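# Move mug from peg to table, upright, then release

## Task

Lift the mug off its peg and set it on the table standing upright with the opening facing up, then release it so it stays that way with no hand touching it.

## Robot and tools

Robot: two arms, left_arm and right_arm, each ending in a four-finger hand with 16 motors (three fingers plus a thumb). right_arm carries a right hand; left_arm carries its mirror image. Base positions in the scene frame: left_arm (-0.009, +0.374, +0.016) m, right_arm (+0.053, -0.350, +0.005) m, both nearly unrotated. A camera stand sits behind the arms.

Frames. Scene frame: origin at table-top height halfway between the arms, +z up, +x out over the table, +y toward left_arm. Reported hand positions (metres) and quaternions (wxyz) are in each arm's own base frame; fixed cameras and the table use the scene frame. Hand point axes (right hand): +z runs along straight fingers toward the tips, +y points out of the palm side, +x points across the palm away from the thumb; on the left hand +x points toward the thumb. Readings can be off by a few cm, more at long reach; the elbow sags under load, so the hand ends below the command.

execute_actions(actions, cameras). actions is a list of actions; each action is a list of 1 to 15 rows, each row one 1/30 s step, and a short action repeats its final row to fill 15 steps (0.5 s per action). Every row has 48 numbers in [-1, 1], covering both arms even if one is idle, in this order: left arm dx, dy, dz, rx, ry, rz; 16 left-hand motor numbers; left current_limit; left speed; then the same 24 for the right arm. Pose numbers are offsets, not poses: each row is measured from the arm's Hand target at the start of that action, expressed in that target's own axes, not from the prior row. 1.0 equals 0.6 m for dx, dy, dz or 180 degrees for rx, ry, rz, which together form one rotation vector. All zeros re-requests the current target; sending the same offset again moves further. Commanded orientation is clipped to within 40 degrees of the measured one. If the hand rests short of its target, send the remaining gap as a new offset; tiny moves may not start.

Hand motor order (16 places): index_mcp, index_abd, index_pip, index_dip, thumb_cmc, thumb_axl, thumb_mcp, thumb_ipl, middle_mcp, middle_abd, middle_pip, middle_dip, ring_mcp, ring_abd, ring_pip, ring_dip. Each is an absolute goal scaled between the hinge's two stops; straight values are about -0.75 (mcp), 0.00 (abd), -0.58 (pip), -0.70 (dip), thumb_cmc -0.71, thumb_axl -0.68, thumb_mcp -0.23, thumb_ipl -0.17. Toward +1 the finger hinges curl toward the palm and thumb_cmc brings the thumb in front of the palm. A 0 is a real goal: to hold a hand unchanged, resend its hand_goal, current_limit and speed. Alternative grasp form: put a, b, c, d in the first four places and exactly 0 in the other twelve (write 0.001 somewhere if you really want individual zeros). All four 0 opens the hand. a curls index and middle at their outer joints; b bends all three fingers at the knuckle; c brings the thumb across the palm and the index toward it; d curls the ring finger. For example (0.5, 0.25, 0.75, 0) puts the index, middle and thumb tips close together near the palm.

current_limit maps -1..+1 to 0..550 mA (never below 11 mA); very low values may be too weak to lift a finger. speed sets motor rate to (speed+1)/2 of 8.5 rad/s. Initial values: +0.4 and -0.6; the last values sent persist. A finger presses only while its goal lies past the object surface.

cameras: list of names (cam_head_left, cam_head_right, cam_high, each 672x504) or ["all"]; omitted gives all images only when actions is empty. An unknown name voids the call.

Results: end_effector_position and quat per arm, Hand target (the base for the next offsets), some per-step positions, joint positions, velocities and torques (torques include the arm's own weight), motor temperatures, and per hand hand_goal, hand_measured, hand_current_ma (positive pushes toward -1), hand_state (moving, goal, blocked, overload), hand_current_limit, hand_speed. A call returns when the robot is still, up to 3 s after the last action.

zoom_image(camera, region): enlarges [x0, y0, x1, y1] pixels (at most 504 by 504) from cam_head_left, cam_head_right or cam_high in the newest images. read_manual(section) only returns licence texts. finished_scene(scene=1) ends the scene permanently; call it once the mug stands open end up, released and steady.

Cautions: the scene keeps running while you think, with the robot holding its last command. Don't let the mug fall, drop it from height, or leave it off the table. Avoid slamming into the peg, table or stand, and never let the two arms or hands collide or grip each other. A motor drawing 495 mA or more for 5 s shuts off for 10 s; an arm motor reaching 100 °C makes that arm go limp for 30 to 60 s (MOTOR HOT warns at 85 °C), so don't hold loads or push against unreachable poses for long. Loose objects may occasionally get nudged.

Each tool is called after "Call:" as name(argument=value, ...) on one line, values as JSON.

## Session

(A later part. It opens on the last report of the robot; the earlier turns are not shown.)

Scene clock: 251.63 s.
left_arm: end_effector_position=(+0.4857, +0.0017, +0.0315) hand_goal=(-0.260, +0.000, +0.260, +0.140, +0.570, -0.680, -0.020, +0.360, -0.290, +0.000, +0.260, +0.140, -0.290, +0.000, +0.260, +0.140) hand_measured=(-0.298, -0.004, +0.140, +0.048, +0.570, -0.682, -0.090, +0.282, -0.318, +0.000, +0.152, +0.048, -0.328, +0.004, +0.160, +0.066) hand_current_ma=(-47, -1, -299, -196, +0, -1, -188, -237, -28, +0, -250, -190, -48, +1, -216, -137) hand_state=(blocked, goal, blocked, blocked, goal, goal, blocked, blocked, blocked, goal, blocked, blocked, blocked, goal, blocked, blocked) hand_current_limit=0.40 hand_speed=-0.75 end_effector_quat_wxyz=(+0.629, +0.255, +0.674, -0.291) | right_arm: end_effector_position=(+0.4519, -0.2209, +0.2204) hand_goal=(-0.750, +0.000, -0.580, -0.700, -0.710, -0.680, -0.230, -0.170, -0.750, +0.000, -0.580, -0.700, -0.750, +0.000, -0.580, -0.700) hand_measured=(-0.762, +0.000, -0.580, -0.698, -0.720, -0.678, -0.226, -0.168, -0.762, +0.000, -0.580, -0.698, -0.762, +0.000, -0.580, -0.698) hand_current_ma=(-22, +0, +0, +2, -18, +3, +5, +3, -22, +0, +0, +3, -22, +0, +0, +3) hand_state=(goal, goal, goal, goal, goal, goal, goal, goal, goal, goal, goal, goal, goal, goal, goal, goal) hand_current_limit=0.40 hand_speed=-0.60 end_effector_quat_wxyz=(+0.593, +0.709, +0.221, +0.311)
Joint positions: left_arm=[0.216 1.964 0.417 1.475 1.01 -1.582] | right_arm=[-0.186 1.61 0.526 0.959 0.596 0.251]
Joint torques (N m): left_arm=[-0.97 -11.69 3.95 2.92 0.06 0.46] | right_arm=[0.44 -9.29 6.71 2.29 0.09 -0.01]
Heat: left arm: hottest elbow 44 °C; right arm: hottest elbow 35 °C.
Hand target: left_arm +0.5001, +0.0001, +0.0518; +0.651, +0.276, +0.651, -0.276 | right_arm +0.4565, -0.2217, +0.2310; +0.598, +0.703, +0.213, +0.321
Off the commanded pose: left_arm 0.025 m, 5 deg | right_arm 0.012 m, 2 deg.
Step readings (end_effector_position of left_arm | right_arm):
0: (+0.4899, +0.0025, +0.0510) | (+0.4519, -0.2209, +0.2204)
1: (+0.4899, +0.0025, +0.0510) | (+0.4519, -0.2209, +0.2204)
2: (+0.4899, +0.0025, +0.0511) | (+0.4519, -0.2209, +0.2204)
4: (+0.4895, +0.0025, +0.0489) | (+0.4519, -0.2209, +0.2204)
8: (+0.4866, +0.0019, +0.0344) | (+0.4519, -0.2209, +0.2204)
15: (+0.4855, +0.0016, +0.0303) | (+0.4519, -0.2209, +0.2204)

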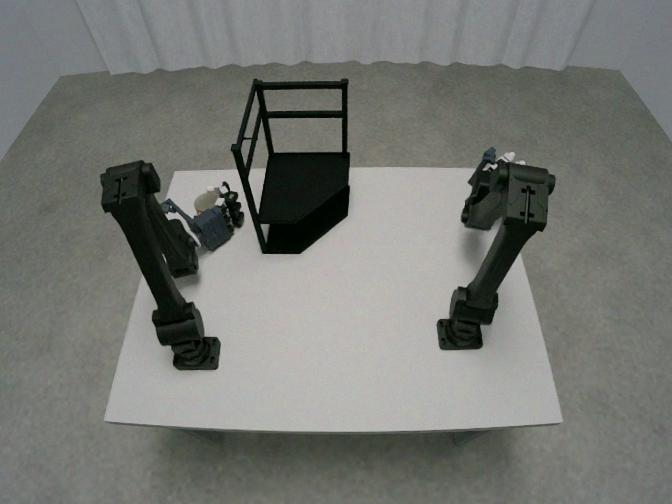

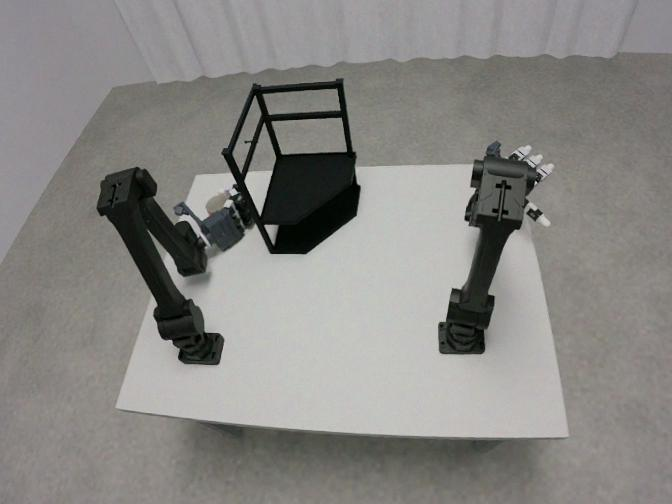

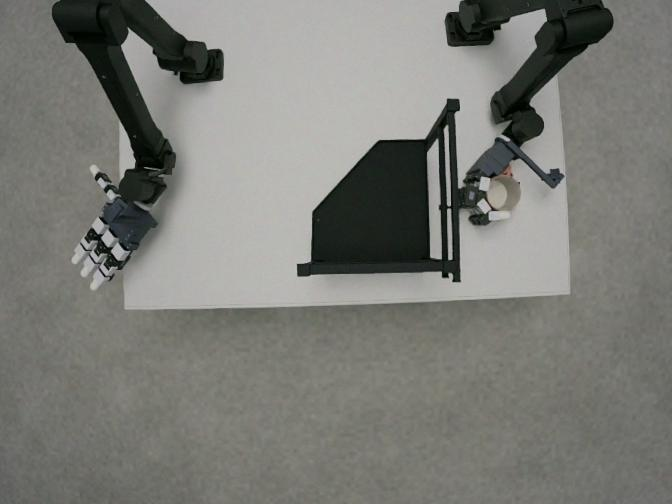

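Call:
execute_actions(actions=[[[0.0075,0,0,0,0,0,-0.26,0.001,0.26,0.14,0.57,-0.68,-0.02,0.36,-0.29,0,0.26,0.14,-0.29,0,0.26,0.14,0.4,-0.75,0,0,0,0,0,0,0,0,0,0,0,0,0,0,0,0,0,0,0,0,0,0,0.4,-0.6]]], cameras=["all"])

Call:
zoom_image(camera="cam_head_left", region=[170, 150, 250, 230])

Call:
zoom_image(camera="cam_high", region=[450, 110, 580, 240])

Scene clock: 253.13 s.
left_arm: end_effector_position=(+0.4848, +0.0015, +0.0283) hand_goal=(-0.260, +0.000, +0.260, +0.140, +0.570, -0.680, -0.020, +0.360, -0.290, +0.000, +0.260, +0.140, -0.290, +0.000, +0.260, +0.140) hand_measured=(-0.298, -0.004, +0.140, +0.048, +0.570, -0.682, -0.090, +0.282, -0.318, +0.000, +0.152, +0.048, -0.328, +0.004, +0.160, +0.066) hand_current_ma=(-47, -1, -299, -196, +0, -1, -188, -237, -28, +0, -250, -190, -48, +1, -216, -137) hand_state=(blocked, goal, blocked, blocked, goal, goal, blocked, blocked, blocked, goal, blocked, blocked, blocked, goal, blocked, blocked) hand_current_limit=0.40 hand_speed=-0.75 end_effector_quat_wxyz=(+0.630, +0.255, +0.674, -0.291) | right_arm: end_effector_position=(+0.4519, -0.2209, +0.2204) hand_goal=(-0.750, +0.000, -0.580, -0.700, -0.710, -0.680, -0.230, -0.170, -0.750, +0.000, -0.580, -0.700, -0.750, +0.000, -0.580, -0.700) hand_measured=(-0.762, +0.000, -0.580, -0.698, -0.720, -0.678, -0.226, -0.168, -0.762, +0.000, -0.580, -0.698, -0.762, +0.000, -0.580, -0.698) hand_current_ma=(-22, +0, +0, +2, -18, +3, +5, +3, -22, +0, +0, +3, -22, +0, +0, +3) hand_state=(goal, goal, goal, goal, goal, goal, goal, goal, goal, goal, goal, goal, goal, goal, goal, goal) hand_current_limit=0.40 hand_speed=-0.60 end_effector_quat_wxyz=(+0.593, +0.709, +0.221, +0.311)
Joint positions: left_arm=[0.216 1.98 0.417 1.492 1.01 -1.582] | right_arm=[-0.186 1.61 0.526 0.959 0.596 0.251]
Joint torques (N m): left_arm=[-0.56 -11.75 3.97 3 0.01 0.49] | right_arm=[0.26 -9.17 6.74 2.29 0.07 -0.02]
Heat: left arm: hottest elbow 44 °C; right arm: hottest elbow 35 °C.
Hand target: left_arm +0.5001, +0.0001, +0.0474; +0.651, +0.276, +0.651, -0.276 | right_arm +0.4565, -0.2217, +0.2310; +0.598, +0.703, +0.213, +0.321
Off the commanded pose: left_arm 0.024 m, 5 deg | right_arm 0.012 m, 2 deg.
Step readings (end_effector_position of left_arm | right_arm):
0: (+0.4858, +0.0017, +0.0316) | (+0.4519, -0.2209, +0.2204)
1: (+0.4858, +0.0017, +0.0316) | (+0.4519, -0.2209, +0.2204)
2: (+0.4858, +0.0017, +0.0317) | (+0.4519, -0.2209, +0.2204)
4: (+0.4858, +0.0017, +0.0319) | (+0.4519, -0.2209, +0.2204)
8: (+0.4851, +0.0015, +0.0294) | (+0.4519, -0.2209, +0.2204)
15: (+0.4848, +0.0015, +0.0280) | (+0.4519, -0.2209, +0.2204)

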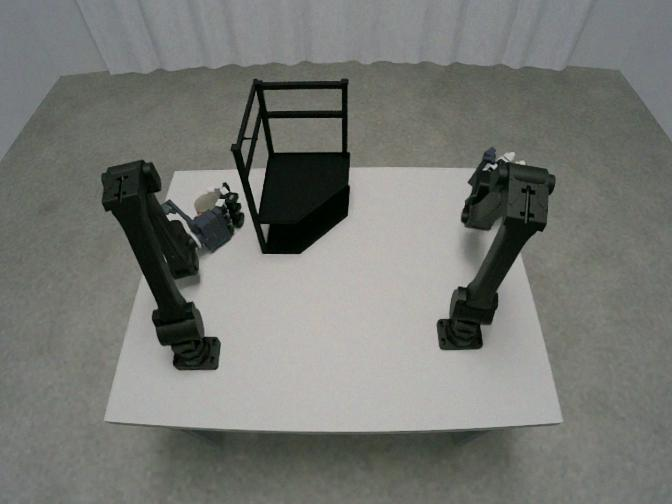

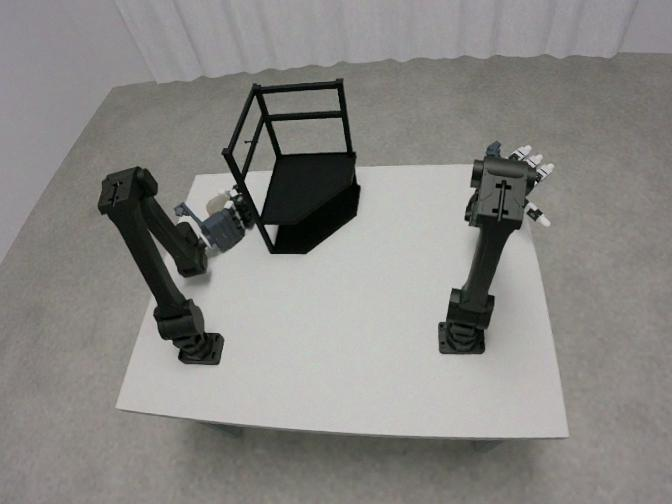

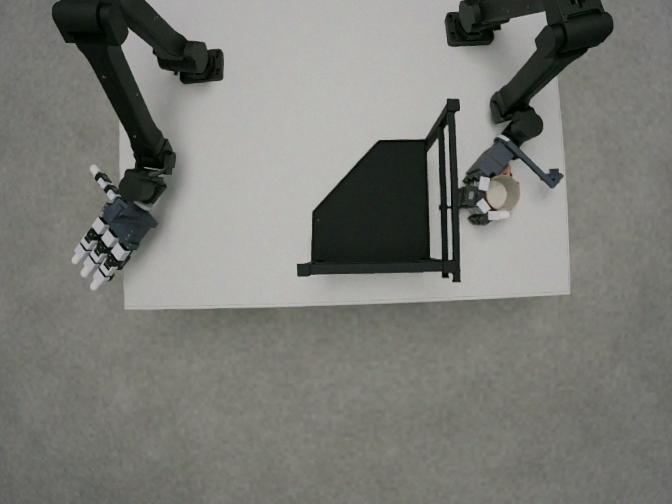

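Scaled by 6.300 from the camera's 672x504 image, which has a finer 960x720 frame.

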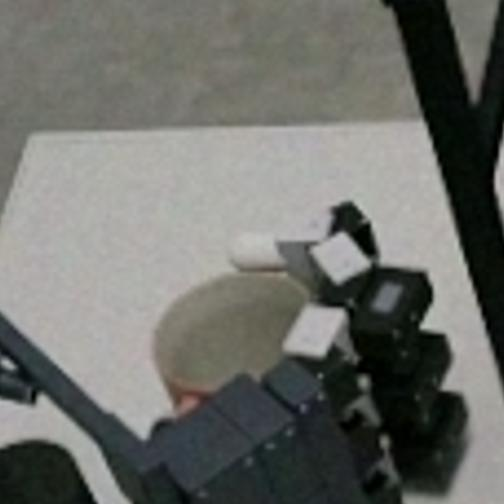

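Scaled by 3.877 from the camera's 672x504 image, which has a finer 960x720 frame.

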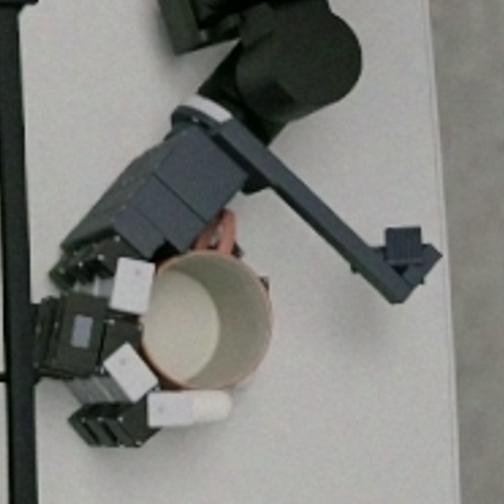

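Call:
execute_actions(actions=[[[0.01,0,0,0,0,0,-0.26,0.001,0.26,0.14,0.57,-0.68,-0.02,0.36,-0.29,0,0.26,0.14,-0.29,0,0.26,0.14,0.4,-0.75,0,0,0,0,0,0,0,0,0,0,0,0,0,0,0,0,0,0,0,0,0,0,0.4,-0.6]]], cameras=["cam_head_left","cam_head_right"])

Call:
zoom_image(camera="cam_head_right", region=[190, 160, 270, 240])

Scene clock: 254.13 s.
left_arm: end_effector_position=(+0.4850, +0.0015, +0.0224) hand_goal=(-0.260, +0.000, +0.260, +0.140, +0.570, -0.680, -0.020, +0.360, -0.290, +0.000, +0.260, +0.140, -0.290, +0.000, +0.260, +0.140) hand_measured=(-0.298, -0.004, +0.140, +0.048, +0.570, -0.682, -0.090, +0.282, -0.318, +0.000, +0.152, +0.048, -0.328, +0.004, +0.160, +0.066) hand_current_ma=(-47, -1, -299, -196, +0, -1, -188, -237, -28, +0, -250, -190, -48, +1, -216, -137) hand_state=(blocked, goal, blocked, blocked, goal, goal, blocked, blocked, blocked, goal, blocked, blocked, blocked, goal, blocked, blocked) hand_current_limit=0.40 hand_speed=-0.75 end_effector_quat_wxyz=(+0.630, +0.255, +0.674, -0.291) | right_arm: end_effector_position=(+0.4519, -0.2209, +0.2204) hand_goal=(-0.750, +0.000, -0.580, -0.700, -0.710, -0.680, -0.230, -0.170, -0.750, +0.000, -0.580, -0.700, -0.750, +0.000, -0.580, -0.700) hand_measured=(-0.762, +0.000, -0.580, -0.698, -0.720, -0.678, -0.226, -0.168, -0.762, +0.000, -0.580, -0.698, -0.762, +0.000, -0.580, -0.698) hand_current_ma=(-22, +0, +0, +2, -18, +3, +5, +3, -22, +0, +0, +3, -22, +0, +0, +3) hand_state=(goal, goal, goal, goal, goal, goal, goal, goal, goal, goal, goal, goal, goal, goal, goal, goal) hand_current_limit=0.40 hand_speed=-0.60 end_effector_quat_wxyz=(+0.593, +0.709, +0.221, +0.311)
Joint positions: left_arm=[0.216 2.007 0.422 1.514 1.01 -1.582] | right_arm=[-0.186 1.61 0.526 0.959 0.596 0.251]
Joint torques (N m): left_arm=[-1.14 -11.28 3.99 2.89 0.07 0.43] | right_arm=[0.26 -9.17 6.68 2.33 0.07 -0.01]
Heat: left arm: hottest elbow 44 °C; right arm: hottest elbow 35 °C.
Hand target: left_arm +0.5002, +0.0001, +0.0413; +0.651, +0.276, +0.651, -0.276 | right_arm +0.4565, -0.2217, +0.2310; +0.598, +0.703, +0.213, +0.321
Off the commanded pose: left_arm 0.024 m, 5 deg | right_arm 0.012 m, 2 deg.
Step readings (end_effector_position of left_arm | right_arm):
0: (+0.4848, +0.0015, +0.0283) | (+0.4519, -0.2209, +0.2204)
1: (+0.4848, +0.0015, +0.0283) | (+0.4519, -0.2209, +0.2204)
2: (+0.4848, +0.0015, +0.0283) | (+0.4519, -0.2209, +0.2204)
4: (+0.4849, +0.0015, +0.0276) | (+0.4519, -0.2209, +0.2204)
8: (+0.4851, +0.0015, +0.0232) | (+0.4519, -0.2209, +0.2204)
15: (+0.4849, +0.0015, +0.0221) | (+0.4519, -0.2209, +0.2204)
Images, in order (width x height): cam_head_left 672x504, cam_head_right 672x504.

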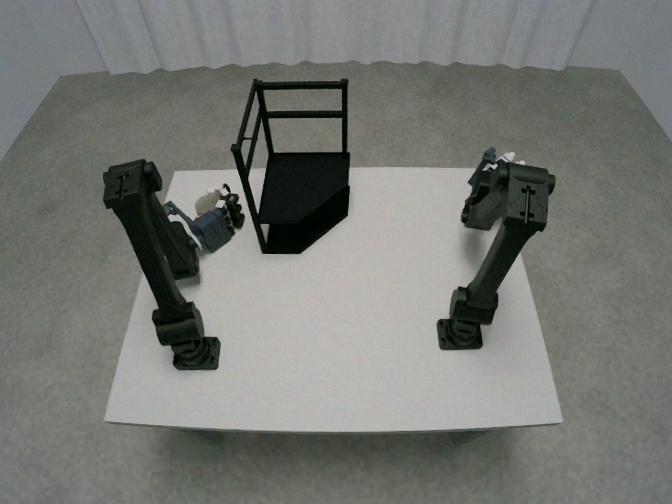

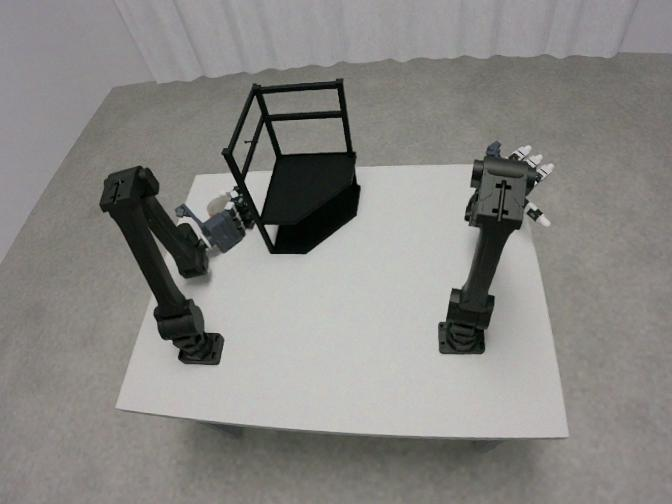

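Scaled by 6.300 from the camera's 672x504 image, which has a finer 960x720 frame.

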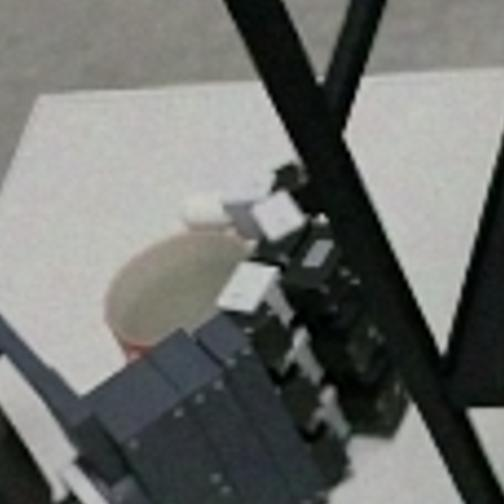

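Call:
execute_actions(actions=[[[0.01,0,0,0,0,0,-0.26,0.001,0.26,0.14,0.57,-0.68,-0.02,0.36,-0.29,0,0.26,0.14,-0.29,0,0.26,0.14,0.4,-0.75,0,0,0,0,0,0,0,0,0,0,0,0,0,0,0,0,0,0,0,0,0,0,0.4,-0.6]]], cameras=["cam_head_left","cam_high"])

Call:
zoom_image(camera="cam_head_left", region=[170, 160, 260, 250])

Scene clock: 255.17 s.
left_arm: end_effector_position=(+0.4873, +0.0020, +0.0206) hand_goal=(-0.260, +0.000, +0.260, +0.140, +0.570, -0.680, -0.020, +0.360, -0.290, +0.000, +0.260, +0.140, -0.290, +0.000, +0.260, +0.140) hand_measured=(-0.298, +0.000, +0.140, +0.048, +0.570, -0.682, -0.090, +0.282, -0.318, +0.000, +0.152, +0.048, -0.328, +0.004, +0.160, +0.066) hand_current_ma=(-47, +0, -299, -196, +0, -1, -188, -237, -28, +0, -250, -190, -48, +1, -216, -137) hand_state=(blocked, goal, blocked, blocked, goal, goal, blocked, blocked, blocked, goal, blocked, blocked, blocked, goal, blocked, blocked) hand_current_limit=0.40 hand_speed=-0.75 end_effector_quat_wxyz=(+0.632, +0.257, +0.671, -0.290) | right_arm: end_effector_position=(+0.4519, -0.2209, +0.2204) hand_goal=(-0.750, +0.000, -0.580, -0.700, -0.710, -0.680, -0.230, -0.170, -0.750, +0.000, -0.580, -0.700, -0.750, +0.000, -0.580, -0.700) hand_measured=(-0.762, +0.000, -0.580, -0.698, -0.720, -0.678, -0.226, -0.168, -0.762, +0.000, -0.580, -0.698, -0.762, +0.000, -0.580, -0.698) hand_current_ma=(-22, +0, +0, +2, -18, +3, +5, +3, -22, +0, +0, +3, -22, +0, +0, +3) hand_state=(goal, goal, goal, goal, goal, goal, goal, goal, goal, goal, goal, goal, goal, goal, goal, goal) hand_current_limit=0.40 hand_speed=-0.60 end_effector_quat_wxyz=(+0.593, +0.709, +0.221, +0.311)
Joint positions: left_arm=[0.216 2.024 0.431 1.531 1.01 -1.582] | right_arm=[-0.186 1.61 0.526 0.959 0.596 0.251]
Joint torques (N m): left_arm=[-1.38 -11.16 3.26 2.84 0.04 0.51] | right_arm=[0.32 -9.29 6.76 2.3 0.07 -0.01]
Heat: left arm: hottest elbow 44 °C; right arm: hottest elbow 35 °C.
Hand target: left_arm +0.5001, +0.0001, +0.0354; +0.651, +0.276, +0.651, -0.276 | right_arm +0.4565, -0.2217, +0.2310; +0.598, +0.703, +0.213, +0.321
Off the commanded pose: left_arm 0.020 m, 4 deg | right_arm 0.012 m, 2 deg.
joint sent to its limit (left arm) — joint 4 (wrist pitch), upper limit. The joint targets still meet the commanded pose.
Step readings (end_effector_position of left_arm | right_arm):
0: (+0.4850, +0.0015, +0.0224) | (+0.4519, -0.2209, +0.2204)
1: (+0.4850, +0.0015, +0.0224) | (+0.4519, -0.2209, +0.2204)
2: (+0.4850, +0.0015, +0.0224) | (+0.4519, -0.2209, +0.2204)
4: (+0.4853, +0.0016, +0.0217) | (+0.4519, -0.2209, +0.2204)
8: (+0.4866, +0.0019, +0.0206) | (+0.4519, -0.2209, +0.2204)
15: (+0.4873, +0.0020, +0.0205) | (+0.4519, -0.2209, +0.2204)
Images, in order (width x height): cam_head_left 672x504, cam_high 672x504.

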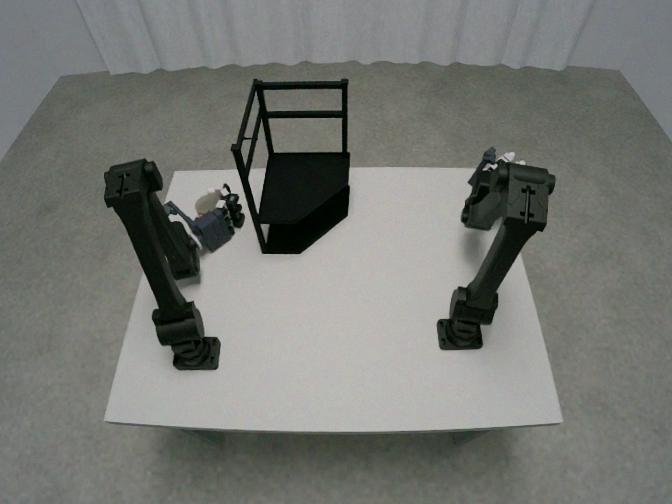

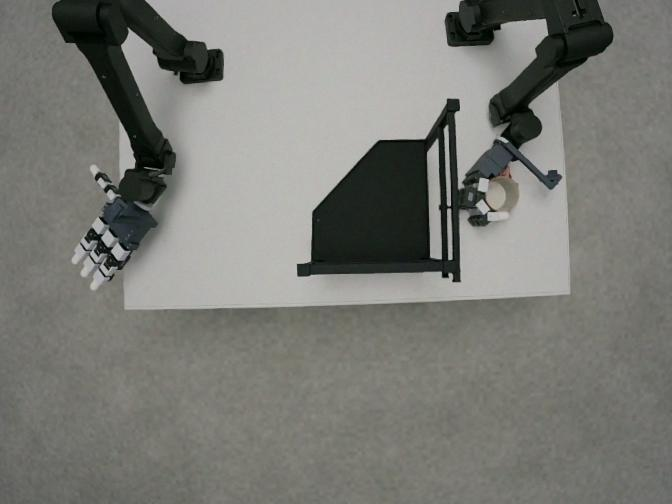

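Scaled by 5.600 from the camera's 672x504 image, which has a finer 960x720 frame.

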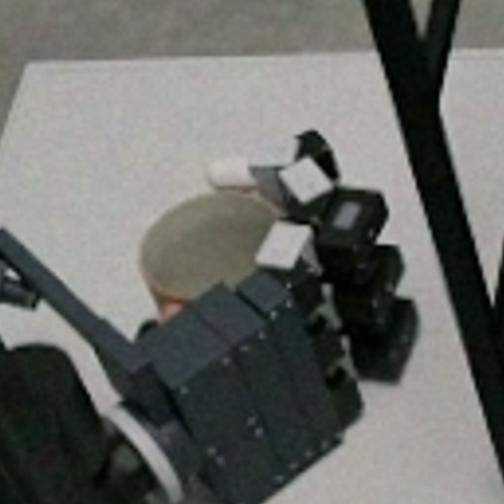

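Call:
execute_actions(actions=[[[0,0,0,0,0,0,-0.3,0.001,0.135,0.042,0.57,-0.68,-0.095,0.27,-0.32,0,0.147,0.042,-0.33,0,0.155,0.06,0.4,-0.85,0,0,0,0,0,0,0,0,0,0,0,0,0,0,0,0,0,0,0,0,0,0,0.4,-0.6]]], cameras=["cam_head_left","cam_high","cam_head_right"])

Call:
zoom_image(camera="cam_head_left", region=[170, 160, 260, 250])

Call:
zoom_image(camera="cam_high", region=[450, 110, 580, 240])

Scene clock: 256.77 s.
left_arm: end_effector_position=(+0.4872, +0.0021, +0.0202) hand_goal=(-0.300, +0.000, +0.134, +0.042, +0.570, -0.680, -0.096, +0.270, -0.320, +0.000, +0.146, +0.042, -0.330, +0.000, +0.154, +0.060) hand_measured=(-0.306, +0.004, +0.134, +0.038, +0.558, -0.682, -0.100, +0.270, -0.328, -0.006, +0.134, +0.034, -0.334, +0.000, +0.154, +0.058) hand_current_ma=(-2, +1, +0, -1, -8, -1, -2, +0, -3, -2, -7, -4, -1, +0, +0, -1) hand_state=(goal, goal, goal, goal, goal, goal, goal, goal, goal, goal, goal, goal, goal, goal, goal, goal) hand_current_limit=0.40 hand_speed=-0.85 end_effector_quat_wxyz=(+0.632, +0.256, +0.672, -0.289) | right_arm: end_effector_position=(+0.4519, -0.2209, +0.2204) hand_goal=(-0.750, +0.000, -0.580, -0.700, -0.710, -0.680, -0.230, -0.170, -0.750, +0.000, -0.580, -0.700, -0.750, +0.000, -0.580, -0.700) hand_measured=(-0.762, +0.000, -0.580, -0.698, -0.720, -0.678, -0.226, -0.168, -0.762, +0.000, -0.580, -0.698, -0.762, +0.000, -0.580, -0.698) hand_current_ma=(-22, +0, +0, +2, -18, +3, +5, +3, -22, +0, +0, +3, -22, +0, +0, +3) hand_state=(goal, goal, goal, goal, goal, goal, goal, goal, goal, goal, goal, goal, goal, goal, goal, goal) hand_current_limit=0.40 hand_speed=-0.60 end_effector_quat_wxyz=(+0.593, +0.709, +0.221, +0.311)
Joint positions: left_arm=[0.216 2.026 0.431 1.532 1.009 -1.582] | right_arm=[-0.186 1.61 0.526 0.959 0.596 0.251]
Joint torques (N m): left_arm=[-1.55 -10.75 3.63 2.74 0.09 0.51] | right_arm=[0.21 -9.29 6.68 2.33 0.07 -0.02]
Heat: left arm: hottest elbow 43 °C; right arm: hottest elbow 35 °C.
Hand target: left_arm +0.5001, +0.0001, +0.0353; +0.651, +0.276, +0.651, -0.276 | right_arm +0.4565, -0.2217, +0.2310; +0.598, +0.703, +0.213, +0.321
Off the commanded pose: left_arm 0.020 m, 4 deg | right_arm 0.012 m, 2 deg.
joint sent to its limit (left arm) — joint 4 (wrist pitch), upper limit. The joint targets still meet the commanded pose.
Step readings (end_effector_position of left_arm | right_arm):
0: (+0.4873, +0.0020, +0.0206) | (+0.4519, -0.2209, +0.2204)
1: (+0.4873, +0.0020, +0.0206) | (+0.4519, -0.2209, +0.2204)
2: (+0.4873, +0.0020, +0.0206) | (+0.4519, -0.2209, +0.2204)
4: (+0.4873, +0.0020, +0.0204) | (+0.4519, -0.2209, +0.2204)
8: (+0.4872, +0.0021, +0.0203) | (+0.4519, -0.2209, +0.2204)
15: (+0.4872, +0.0021, +0.0202) | (+0.4519, -0.2209, +0.2204)

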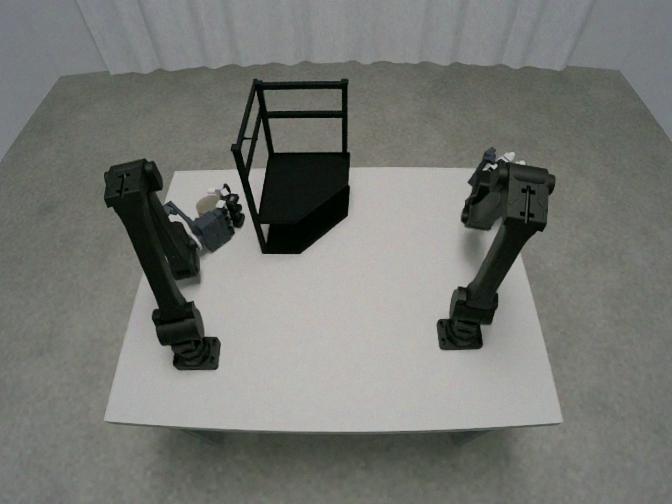

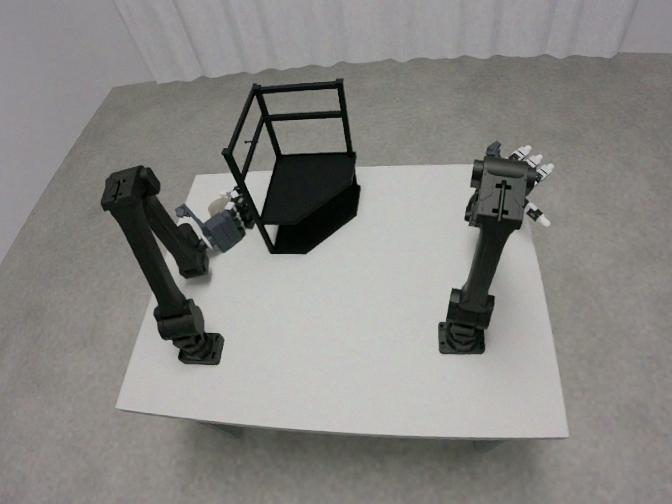

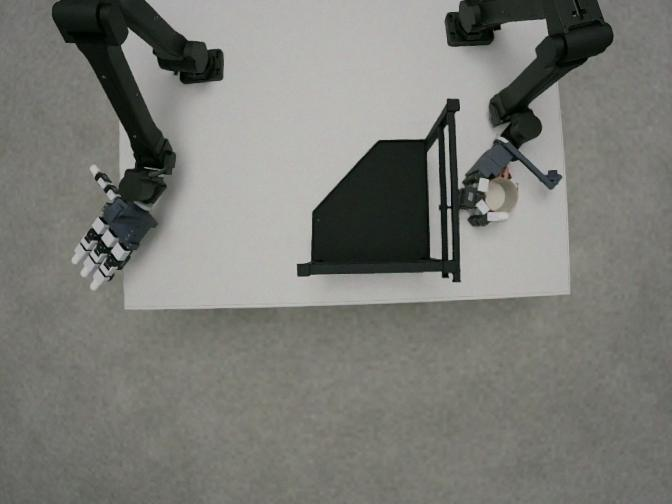

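Scaled by 5.600 from the camera's 672x504 image, which has a finer 960x720 frame.

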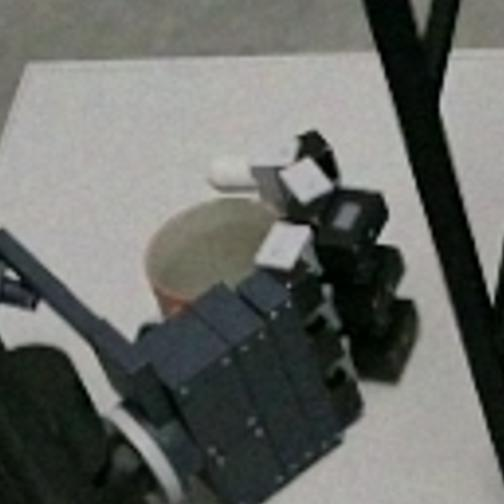

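Scaled by 3.877 from the camera's 672x504 image, which has a finer 960x720 frame.

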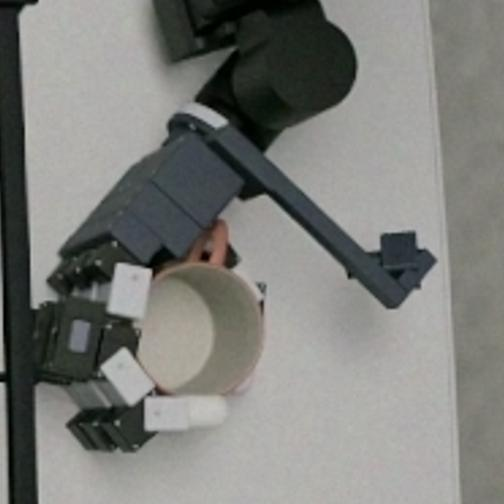

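Call:
execute_actions(actions=[[[0,0,0,0,0,0,-0.32,0.001,0.09,0.0,0.57,-0.68,-0.13,0.2,-0.34,0,0.09,0.0,-0.35,0,0.1,0.01,0.4,-0.85,0,0,0,0,0,0,0,0,0,0,0,0,0,0,0,0,0,0,0,0,0,0,0.4,-0.6]]], cameras=["cam_head_left","cam_high","cam_head_right"])

Call:
zoom_image(camera="cam_head_left", region=[170, 160, 260, 250])

Call:
zoom_image(camera="cam_high", region=[450, 110, 580, 240])

Scene clock: 257.90 s.
left_arm: end_effector_position=(+0.4887, +0.0024, +0.0222) hand_goal=(-0.320, +0.000, +0.090, +0.000, +0.570, -0.680, -0.130, +0.200, -0.340, +0.000, +0.090, +0.000, -0.350, +0.000, +0.100, +0.010) hand_measured=(-0.318, -0.002, +0.092, +0.002, +0.556, -0.682, -0.128, +0.202, -0.340, -0.006, +0.090, +0.002, -0.348, +0.000, +0.102, +0.012) hand_current_ma=(+0, +0, +0, +0, -8, -1, +0, +0, +0, -2, +0, +0, +0, +0, +1, +1) hand_state=(goal, goal, goal, goal, goal, goal, goal, goal, goal, goal, goal, goal, goal, goal, goal, goal) hand_current_limit=0.40 hand_speed=-0.85 end_effector_quat_wxyz=(+0.635, +0.259, +0.669, -0.287) | right_arm: end_effector_position=(+0.4519, -0.2209, +0.2204) hand_goal=(-0.750, +0.000, -0.580, -0.700, -0.710, -0.680, -0.230, -0.170, -0.750, +0.000, -0.580, -0.700, -0.750, +0.000, -0.580, -0.700) hand_measured=(-0.762, +0.000, -0.580, -0.698, -0.720, -0.678, -0.226, -0.168, -0.762, +0.000, -0.580, -0.698, -0.762, +0.000, -0.580, -0.698) hand_current_ma=(-22, +0, +0, +2, -18, +3, +5, +3, -22, +0, +0, +3, -22, +0, +0, +3) hand_state=(goal, goal, goal, goal, goal, goal, goal, goal, goal, goal, goal, goal, goal, goal, goal, goal) hand_current_limit=0.40 hand_speed=-0.60 end_effector_quat_wxyz=(+0.593, +0.709, +0.221, +0.311)
Joint positions: left_arm=[0.216 2.026 0.434 1.537 1.009 -1.581] | right_arm=[-0.186 1.61 0.526 0.959 0.596 0.251]
Joint torques (N m): left_arm=[-1.96 -11.58 3.64 2.61 0.07 0.49] | right_arm=[0.38 -9.23 6.71 2.37 0.08 -0.02]
Heat: left arm: hottest elbow 43 °C; right arm: hottest elbow 35 °C.
Hand target: left_arm +0.5002, +0.0001, +0.0353; +0.651, +0.276, +0.651, -0.276 | right_arm +0.4565, -0.2217, +0.2310; +0.598, +0.703, +0.213, +0.321
Off the commanded pose: left_arm 0.018 m, 4 deg | right_arm 0.012 m, 2 deg.
joint sent to its limit (left arm) — joint 4 (wrist pitch), upper limit. The joint targets still meet the commanded pose.
Step readings (end_effector_position of left_arm | right_arm):
0: (+0.4872, +0.0021, +0.0202) | (+0.4519, -0.2209, +0.2204)
1: (+0.4872, +0.0021, +0.0202) | (+0.4519, -0.2209, +0.2204)
2: (+0.4872, +0.0021, +0.0203) | (+0.4519, -0.2209, +0.2204)
4: (+0.4874, +0.0022, +0.0212) | (+0.4519, -0.2209, +0.2204)
8: (+0.4879, +0.0023, +0.0218) | (+0.4519, -0.2209, +0.2204)
15: (+0.4887, +0.0024, +0.0222) | (+0.4519, -0.2209, +0.2204)

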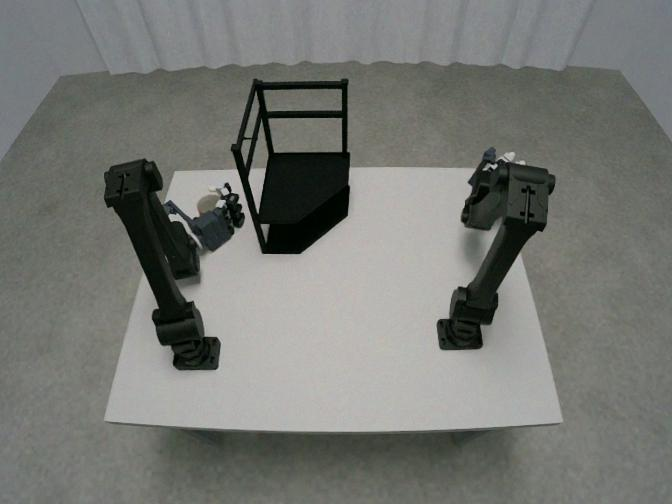

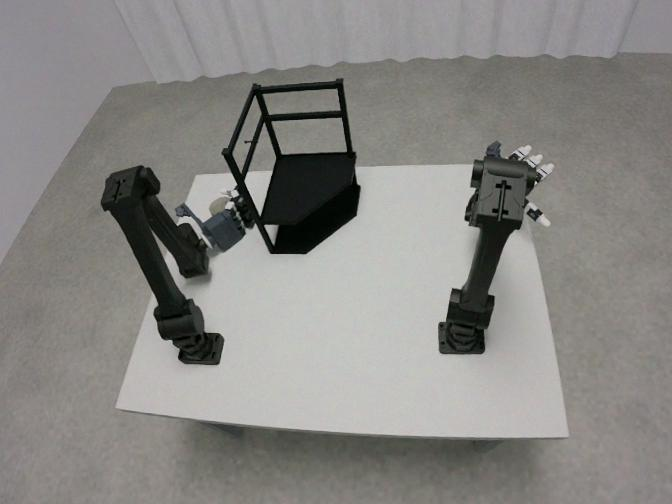

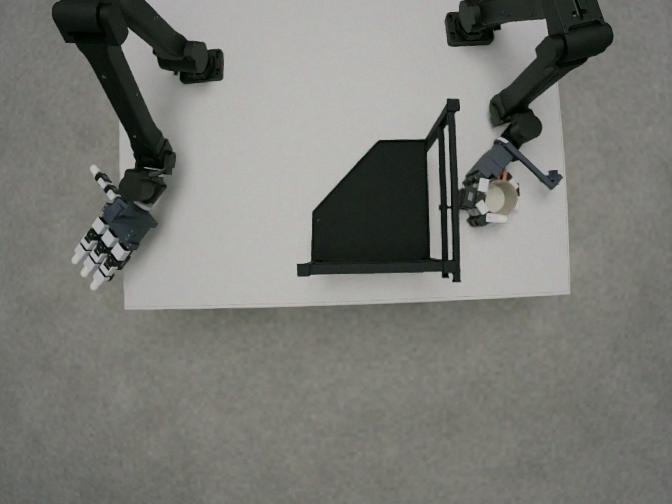

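Scaled by 5.600 from the camera's 672x504 image, which has a finer 960x720 frame.

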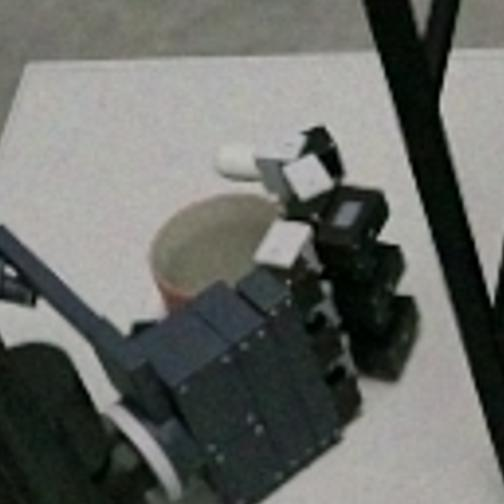

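Scaled by 3.877 from the camera's 672x504 image, which has a finer 960x720 frame.

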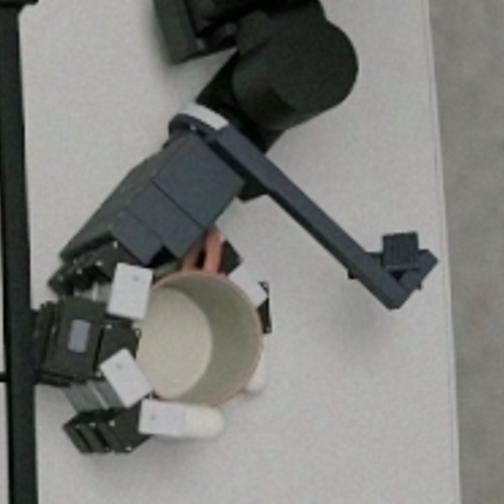

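Call:
execute_actions(actions=[[[0,0,0,0,0,0,-0.5,0.001,0.03,-0.2,0.57,-0.68,-0.3,0.0,-0.5,0,0.03,-0.2,-0.5,0,0.03,-0.2,0.4,-0.8,0,0,0,0,0,0,0,0,0,0,0,0,0,0,0,0,0,0,0,0,0,0,0.4,-0.6]],[[0,0,0,0,0,0,-0.62,0.001,0.0,-0.4,0.57,-0.68,-0.45,-0.17,-0.62,0,0.0,-0.4,-0.62,0,0.0,-0.4,0.4,-0.8,0,0,0,0,0,0,0,0,0,0,0,0,0,0,0,0,0,0,0,0,0,0,0.4,-0.6]]], cameras=["cam_head_left","cam_high","cam_head_right"])

Call:
zoom_image(camera="cam_head_left", region=[170, 160, 260, 250])

Call:
zoom_image(camera="cam_high", region=[450, 110, 580, 240])

Scene clock: 262.57 s.
left_arm: end_effector_position=(+0.4906, +0.0029, +0.0246) hand_goal=(-0.620, +0.000, +0.000, -0.400, +0.570, -0.680, -0.450, -0.170, -0.620, +0.000, +0.000, -0.400, -0.620, +0.000, +0.000, -0.400) hand_measured=(-0.618, -0.002, +0.002, -0.398, +0.556, -0.680, -0.448, -0.168, -0.618, -0.006, +0.002, -0.396, -0.618, +0.000, +0.002, -0.398) hand_current_ma=(+0, +0, +1, +0, -8, +0, +1, +0, +0, -2, +1, +1, +1, +0, +1, +1) hand_state=(goal, goal, goal, goal, goal, goal, goal, goal, goal, goal, goal, goal, goal, goal, goal, goal) hand_current_limit=0.40 hand_speed=-0.80 end_effector_quat_wxyz=(+0.638, +0.262, +0.666, -0.284) | right_arm: end_effector_position=(+0.4519, -0.2209, +0.2204) hand_goal=(-0.750, +0.000, -0.580, -0.700, -0.710, -0.680, -0.230, -0.170, -0.750, +0.000, -0.580, -0.700, -0.750, +0.000, -0.580, -0.700) hand_measured=(-0.762, +0.000, -0.580, -0.698, -0.720, -0.678, -0.226, -0.168, -0.762, +0.000, -0.580, -0.698, -0.762, +0.000, -0.580, -0.698) hand_current_ma=(-22, +0, +0, +2, -18, +3, +5, +3, -22, +0, +0, +3, -22, +0, +0, +3) hand_state=(goal, goal, goal, goal, goal, goal, goal, goal, goal, goal, goal, goal, goal, goal, goal, goal) hand_current_limit=0.40 hand_speed=-0.60 end_effector_quat_wxyz=(+0.593, +0.709, +0.221, +0.311)
Joint positions: left_arm=[0.216 2.026 0.438 1.542 1.009 -1.577] | right_arm=[-0.186 1.61 0.526 0.959 0.596 0.251]
Joint torques (N m): left_arm=[-0.97 -11.11 2.99 2.41 0.12 0.39] | right_arm=[0.38 -9.29 6.72 2.35 0.08 -0.01]
Heat: left arm: hottest elbow 42 °C; right arm: hottest elbow 35 °C.
Hand target: left_arm +0.5001, +0.0001, +0.0353; +0.651, +0.276, +0.651, -0.276 | right_arm +0.4565, -0.2217, +0.2310; +0.598, +0.703, +0.213, +0.321
Off the commanded pose: left_arm 0.015 m, 3 deg | right_arm 0.012 m, 2 deg.
joint sent to its limit (left arm) — joint 4 (wrist pitch), upper limit. The joint targets still meet the commanded pose.
Step readings (end_effector_position of left_arm | right_arm):
0: (+0.4887, +0.0024, +0.0222) | (+0.4519, -0.2209, +0.2204)
1: (+0.4887, +0.0024, +0.0222) | (+0.4519, -0.2209, +0.2204)
2: (+0.4887, +0.0025, +0.0222) | (+0.4519, -0.2209, +0.2204)
4: (+0.4887, +0.0025, +0.0224) | (+0.4519, -0.2209, +0.2204)
8: (+0.4903, +0.0028, +0.0242) | (+0.4519, -0.2209, +0.2204)
15: (+0.4906, +0.0029, +0.0246) | (+0.4519, -0.2209, +0.2204)
16: (+0.4906, +0.0029, +0.0246) | (+0.4519, -0.2209, +0.2204)
17: (+0.4906, +0.0029, +0.0246) | (+0.4519, -0.2209, +0.2204)
19: (+0.4906, +0.0029, +0.0246) | (+0.4519, -0.2209, +0.2204)
23: (+0.4906, +0.0029, +0.0246) | (+0.4519, -0.2209, +0.2204)
30: (+0.4906, +0.0029, +0.0246) | (+0.4519, -0.2209, +0.2204)

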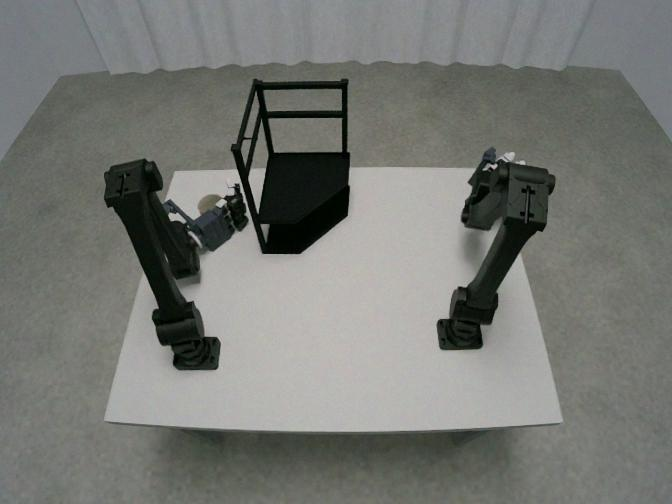

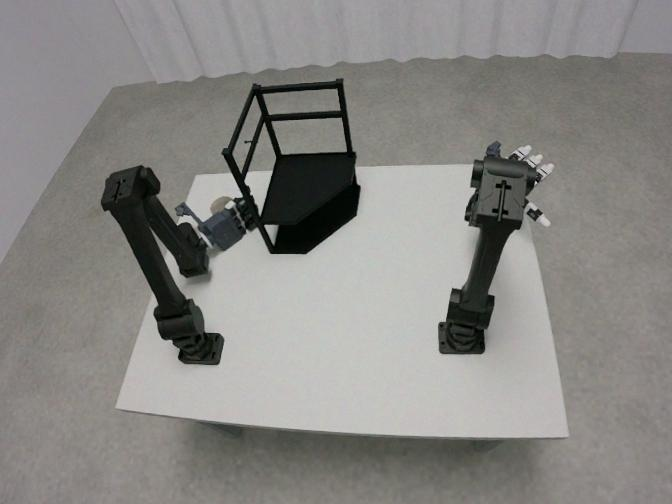

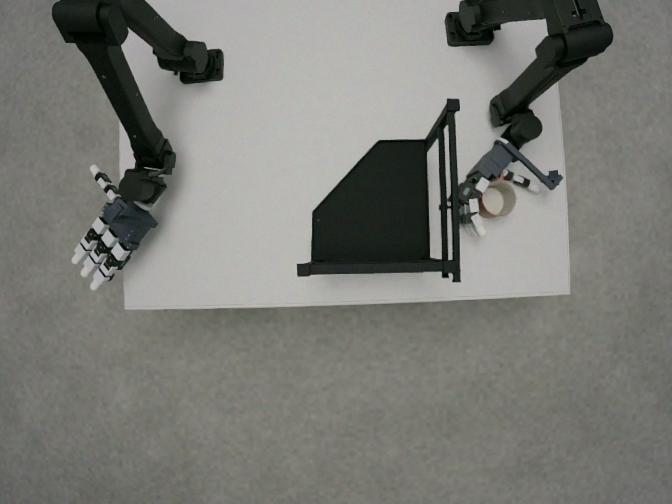

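Scaled by 5.600 from the camera's 672x504 image, which has a finer 960x720 frame.

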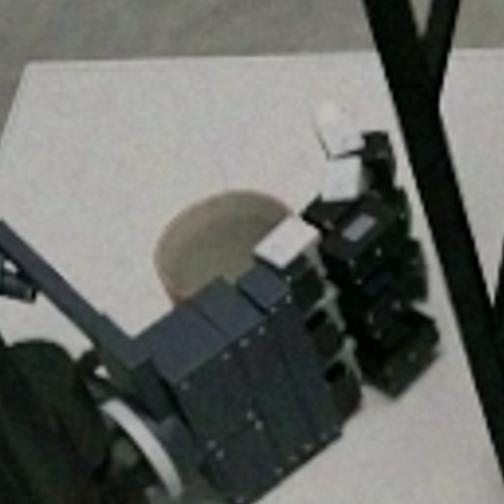

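Scaled by 3.877 from the camera's 672x504 image, which has a finer 960x720 frame.

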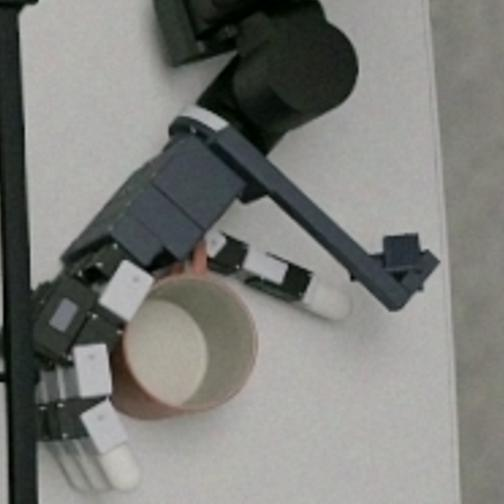

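Call:
execute_actions(actions=[[[0,0,0,0,0,0,-0.75,0.001,-0.5,-0.65,0.57,-0.68,-0.5,-0.17,-0.75,0,-0.5,-0.65,-0.75,0,-0.5,-0.65,0.4,-0.6,0,0,0,0,0,0,0,0,0,0,0,0,0,0,0,0,0,0,0,0,0,0,0.4,-0.6]],[[0,-0.0452,-0.0212,0,0,0,-0.75,0.001,-0.5,-0.65,0.57,-0.68,-0.5,-0.17,-0.75,0,-0.5,-0.65,-0.75,0,-0.5,-0.65,0.4,-0.6,0,0,0,0,0,0,0,0,0,0,0,0,0,0,0,0,0,0,0,0,0,0,0.4,-0.6]]], cameras=["cam_head_left","cam_high","cam_head_right"])

Call:
zoom_image(camera="cam_high", region=[450, 110, 580, 240])

Call:
zoom_image(camera="cam_head_left", region=[170, 160, 260, 250])

Scene clock: 265.43 s.
left_arm: end_effector_position=(+0.4721, -0.0057, +0.0228) hand_goal=(-0.750, +0.000, -0.500, -0.650, +0.570, -0.680, -0.500, -0.170, -0.750, +0.000, -0.500, -0.650, -0.750, +0.000, -0.500, -0.650) hand_measured=(-0.748, -0.002, -0.498, -0.648, +0.556, -0.680, -0.498, -0.168, -0.748, -0.006, -0.498, -0.648, -0.748, -0.002, -0.498, -0.648) hand_current_ma=(+0, +0, +1, +0, -8, +0, +0, +0, +0, -2, +1, +1, +1, +0, +1, +0) hand_state=(goal, goal, goal, goal, goal, goal, goal, goal, goal, goal, goal, goal, goal, goal, goal, goal) hand_current_limit=0.40 hand_speed=-0.60 end_effector_quat_wxyz=(+0.631, +0.269, +0.671, -0.282) | right_arm: end_effector_position=(+0.4519, -0.2209, +0.2204) hand_goal=(-0.750, +0.000, -0.580, -0.700, -0.710, -0.680, -0.230, -0.170, -0.750, +0.000, -0.580, -0.700, -0.750, +0.000, -0.580, -0.700) hand_measured=(-0.762, +0.000, -0.580, -0.698, -0.720, -0.678, -0.226, -0.168, -0.762, +0.000, -0.580, -0.698, -0.762, +0.000, -0.580, -0.698) hand_current_ma=(-22, +0, +0, +2, -18, +3, +5, +3, -22, +0, +0, +3, -22, +0, +0, +3) hand_state=(goal, goal, goal, goal, goal, goal, goal, goal, goal, goal, goal, goal, goal, goal, goal, goal) hand_current_limit=0.40 hand_speed=-0.60 end_effector_quat_wxyz=(+0.593, +0.709, +0.221, +0.311)
Joint positions: left_arm=[0.203 2.011 0.386 1.543 1.003 -1.542] | right_arm=[-0.186 1.61 0.526 0.959 0.596 0.251]
Joint torques (N m): left_arm=[-1.2 -12.92 0.66 2.26 0.05 0.41] | right_arm=[0.26 -9.23 6.79 2.32 0.09 -0.02]
Heat: left arm: hottest elbow 42 °C; right arm: hottest elbow 35 °C.
Hand target: left_arm +0.4718, -0.0097, +0.0354; +0.651, +0.276, +0.651, -0.276 | right_arm +0.4565, -0.2217, +0.2310; +0.598, +0.703, +0.213, +0.321
Off the commanded pose: left_arm 0.013 m, 3 deg | right_arm 0.012 m, 2 deg.
joint sent to its limit (left arm) — joint 4 (wrist pitch), upper limit. The joint targets still meet the commanded pose.
Step readings (end_effector_position of left_arm | right_arm):
0: (+0.4906, +0.0029, +0.0246) | (+0.4519, -0.2209, +0.2204)
1: (+0.4907, +0.0030, +0.0246) | (+0.4519, -0.2209, +0.2204)
2: (+0.4908, +0.0031, +0.0247) | (+0.4519, -0.2209, +0.2204)
4: (+0.4910, +0.0031, +0.0248) | (+0.4519, -0.2209, +0.2204)
8: (+0.4910, +0.0031, +0.0248) | (+0.4519, -0.2209, +0.2204)
15: (+0.4910, +0.0031, +0.0248) | (+0.4519, -0.2209, +0.2204)
16: (+0.4910, +0.0031, +0.0248) | (+0.4519, -0.2209, +0.2204)
17: (+0.4909, +0.0026, +0.0250) | (+0.4519, -0.2209, +0.2204)
19: (+0.4881, +0.0019, +0.0242) | (+0.4519, -0.2209, +0.2204)
23: (+0.4747, -0.0034, +0.0201) | (+0.4519, -0.2209, +0.2204)
30: (+0.4720, -0.0058, +0.0224) | (+0.4519, -0.2209, +0.2204)

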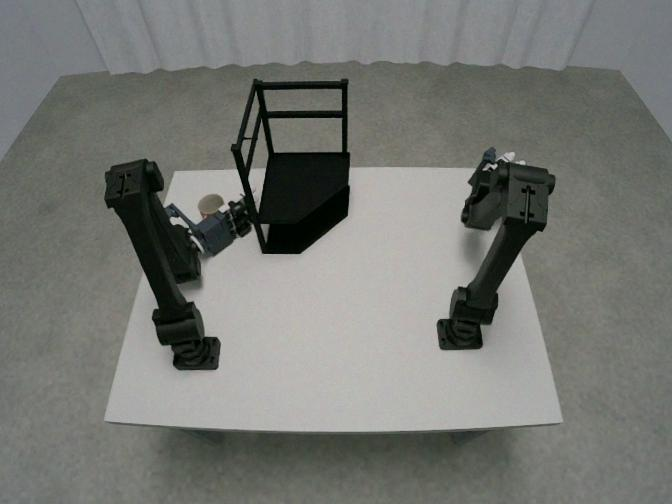

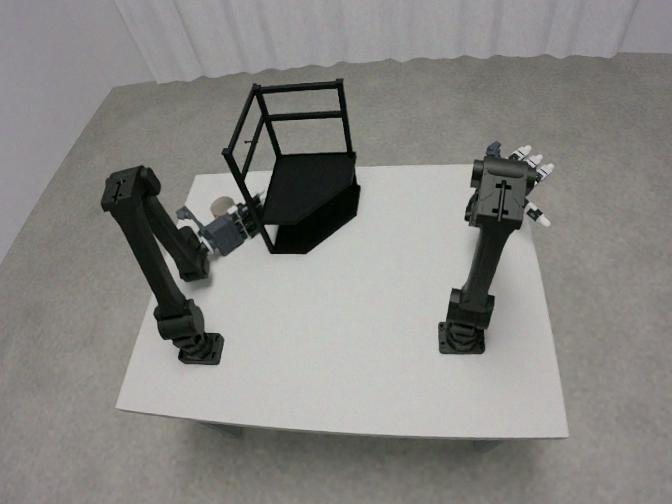

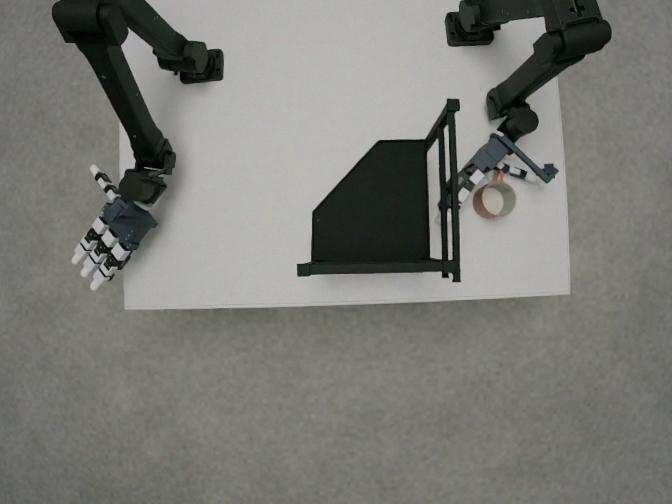

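Scaled by 3.877 from the camera's 672x504 image, which has a finer 960x720 frame.

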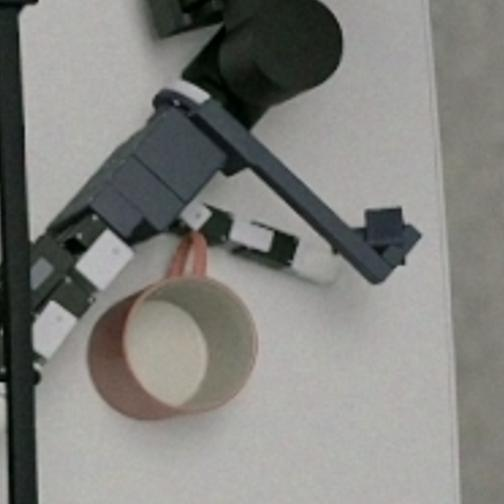

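Scaled by 5.600 from the camera's 672x504 image, which has a finer 960x720 frame.

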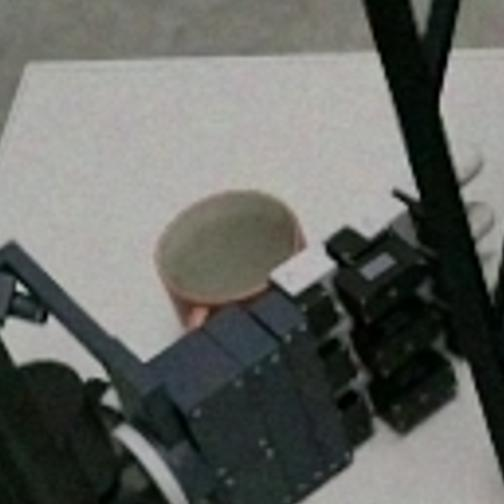

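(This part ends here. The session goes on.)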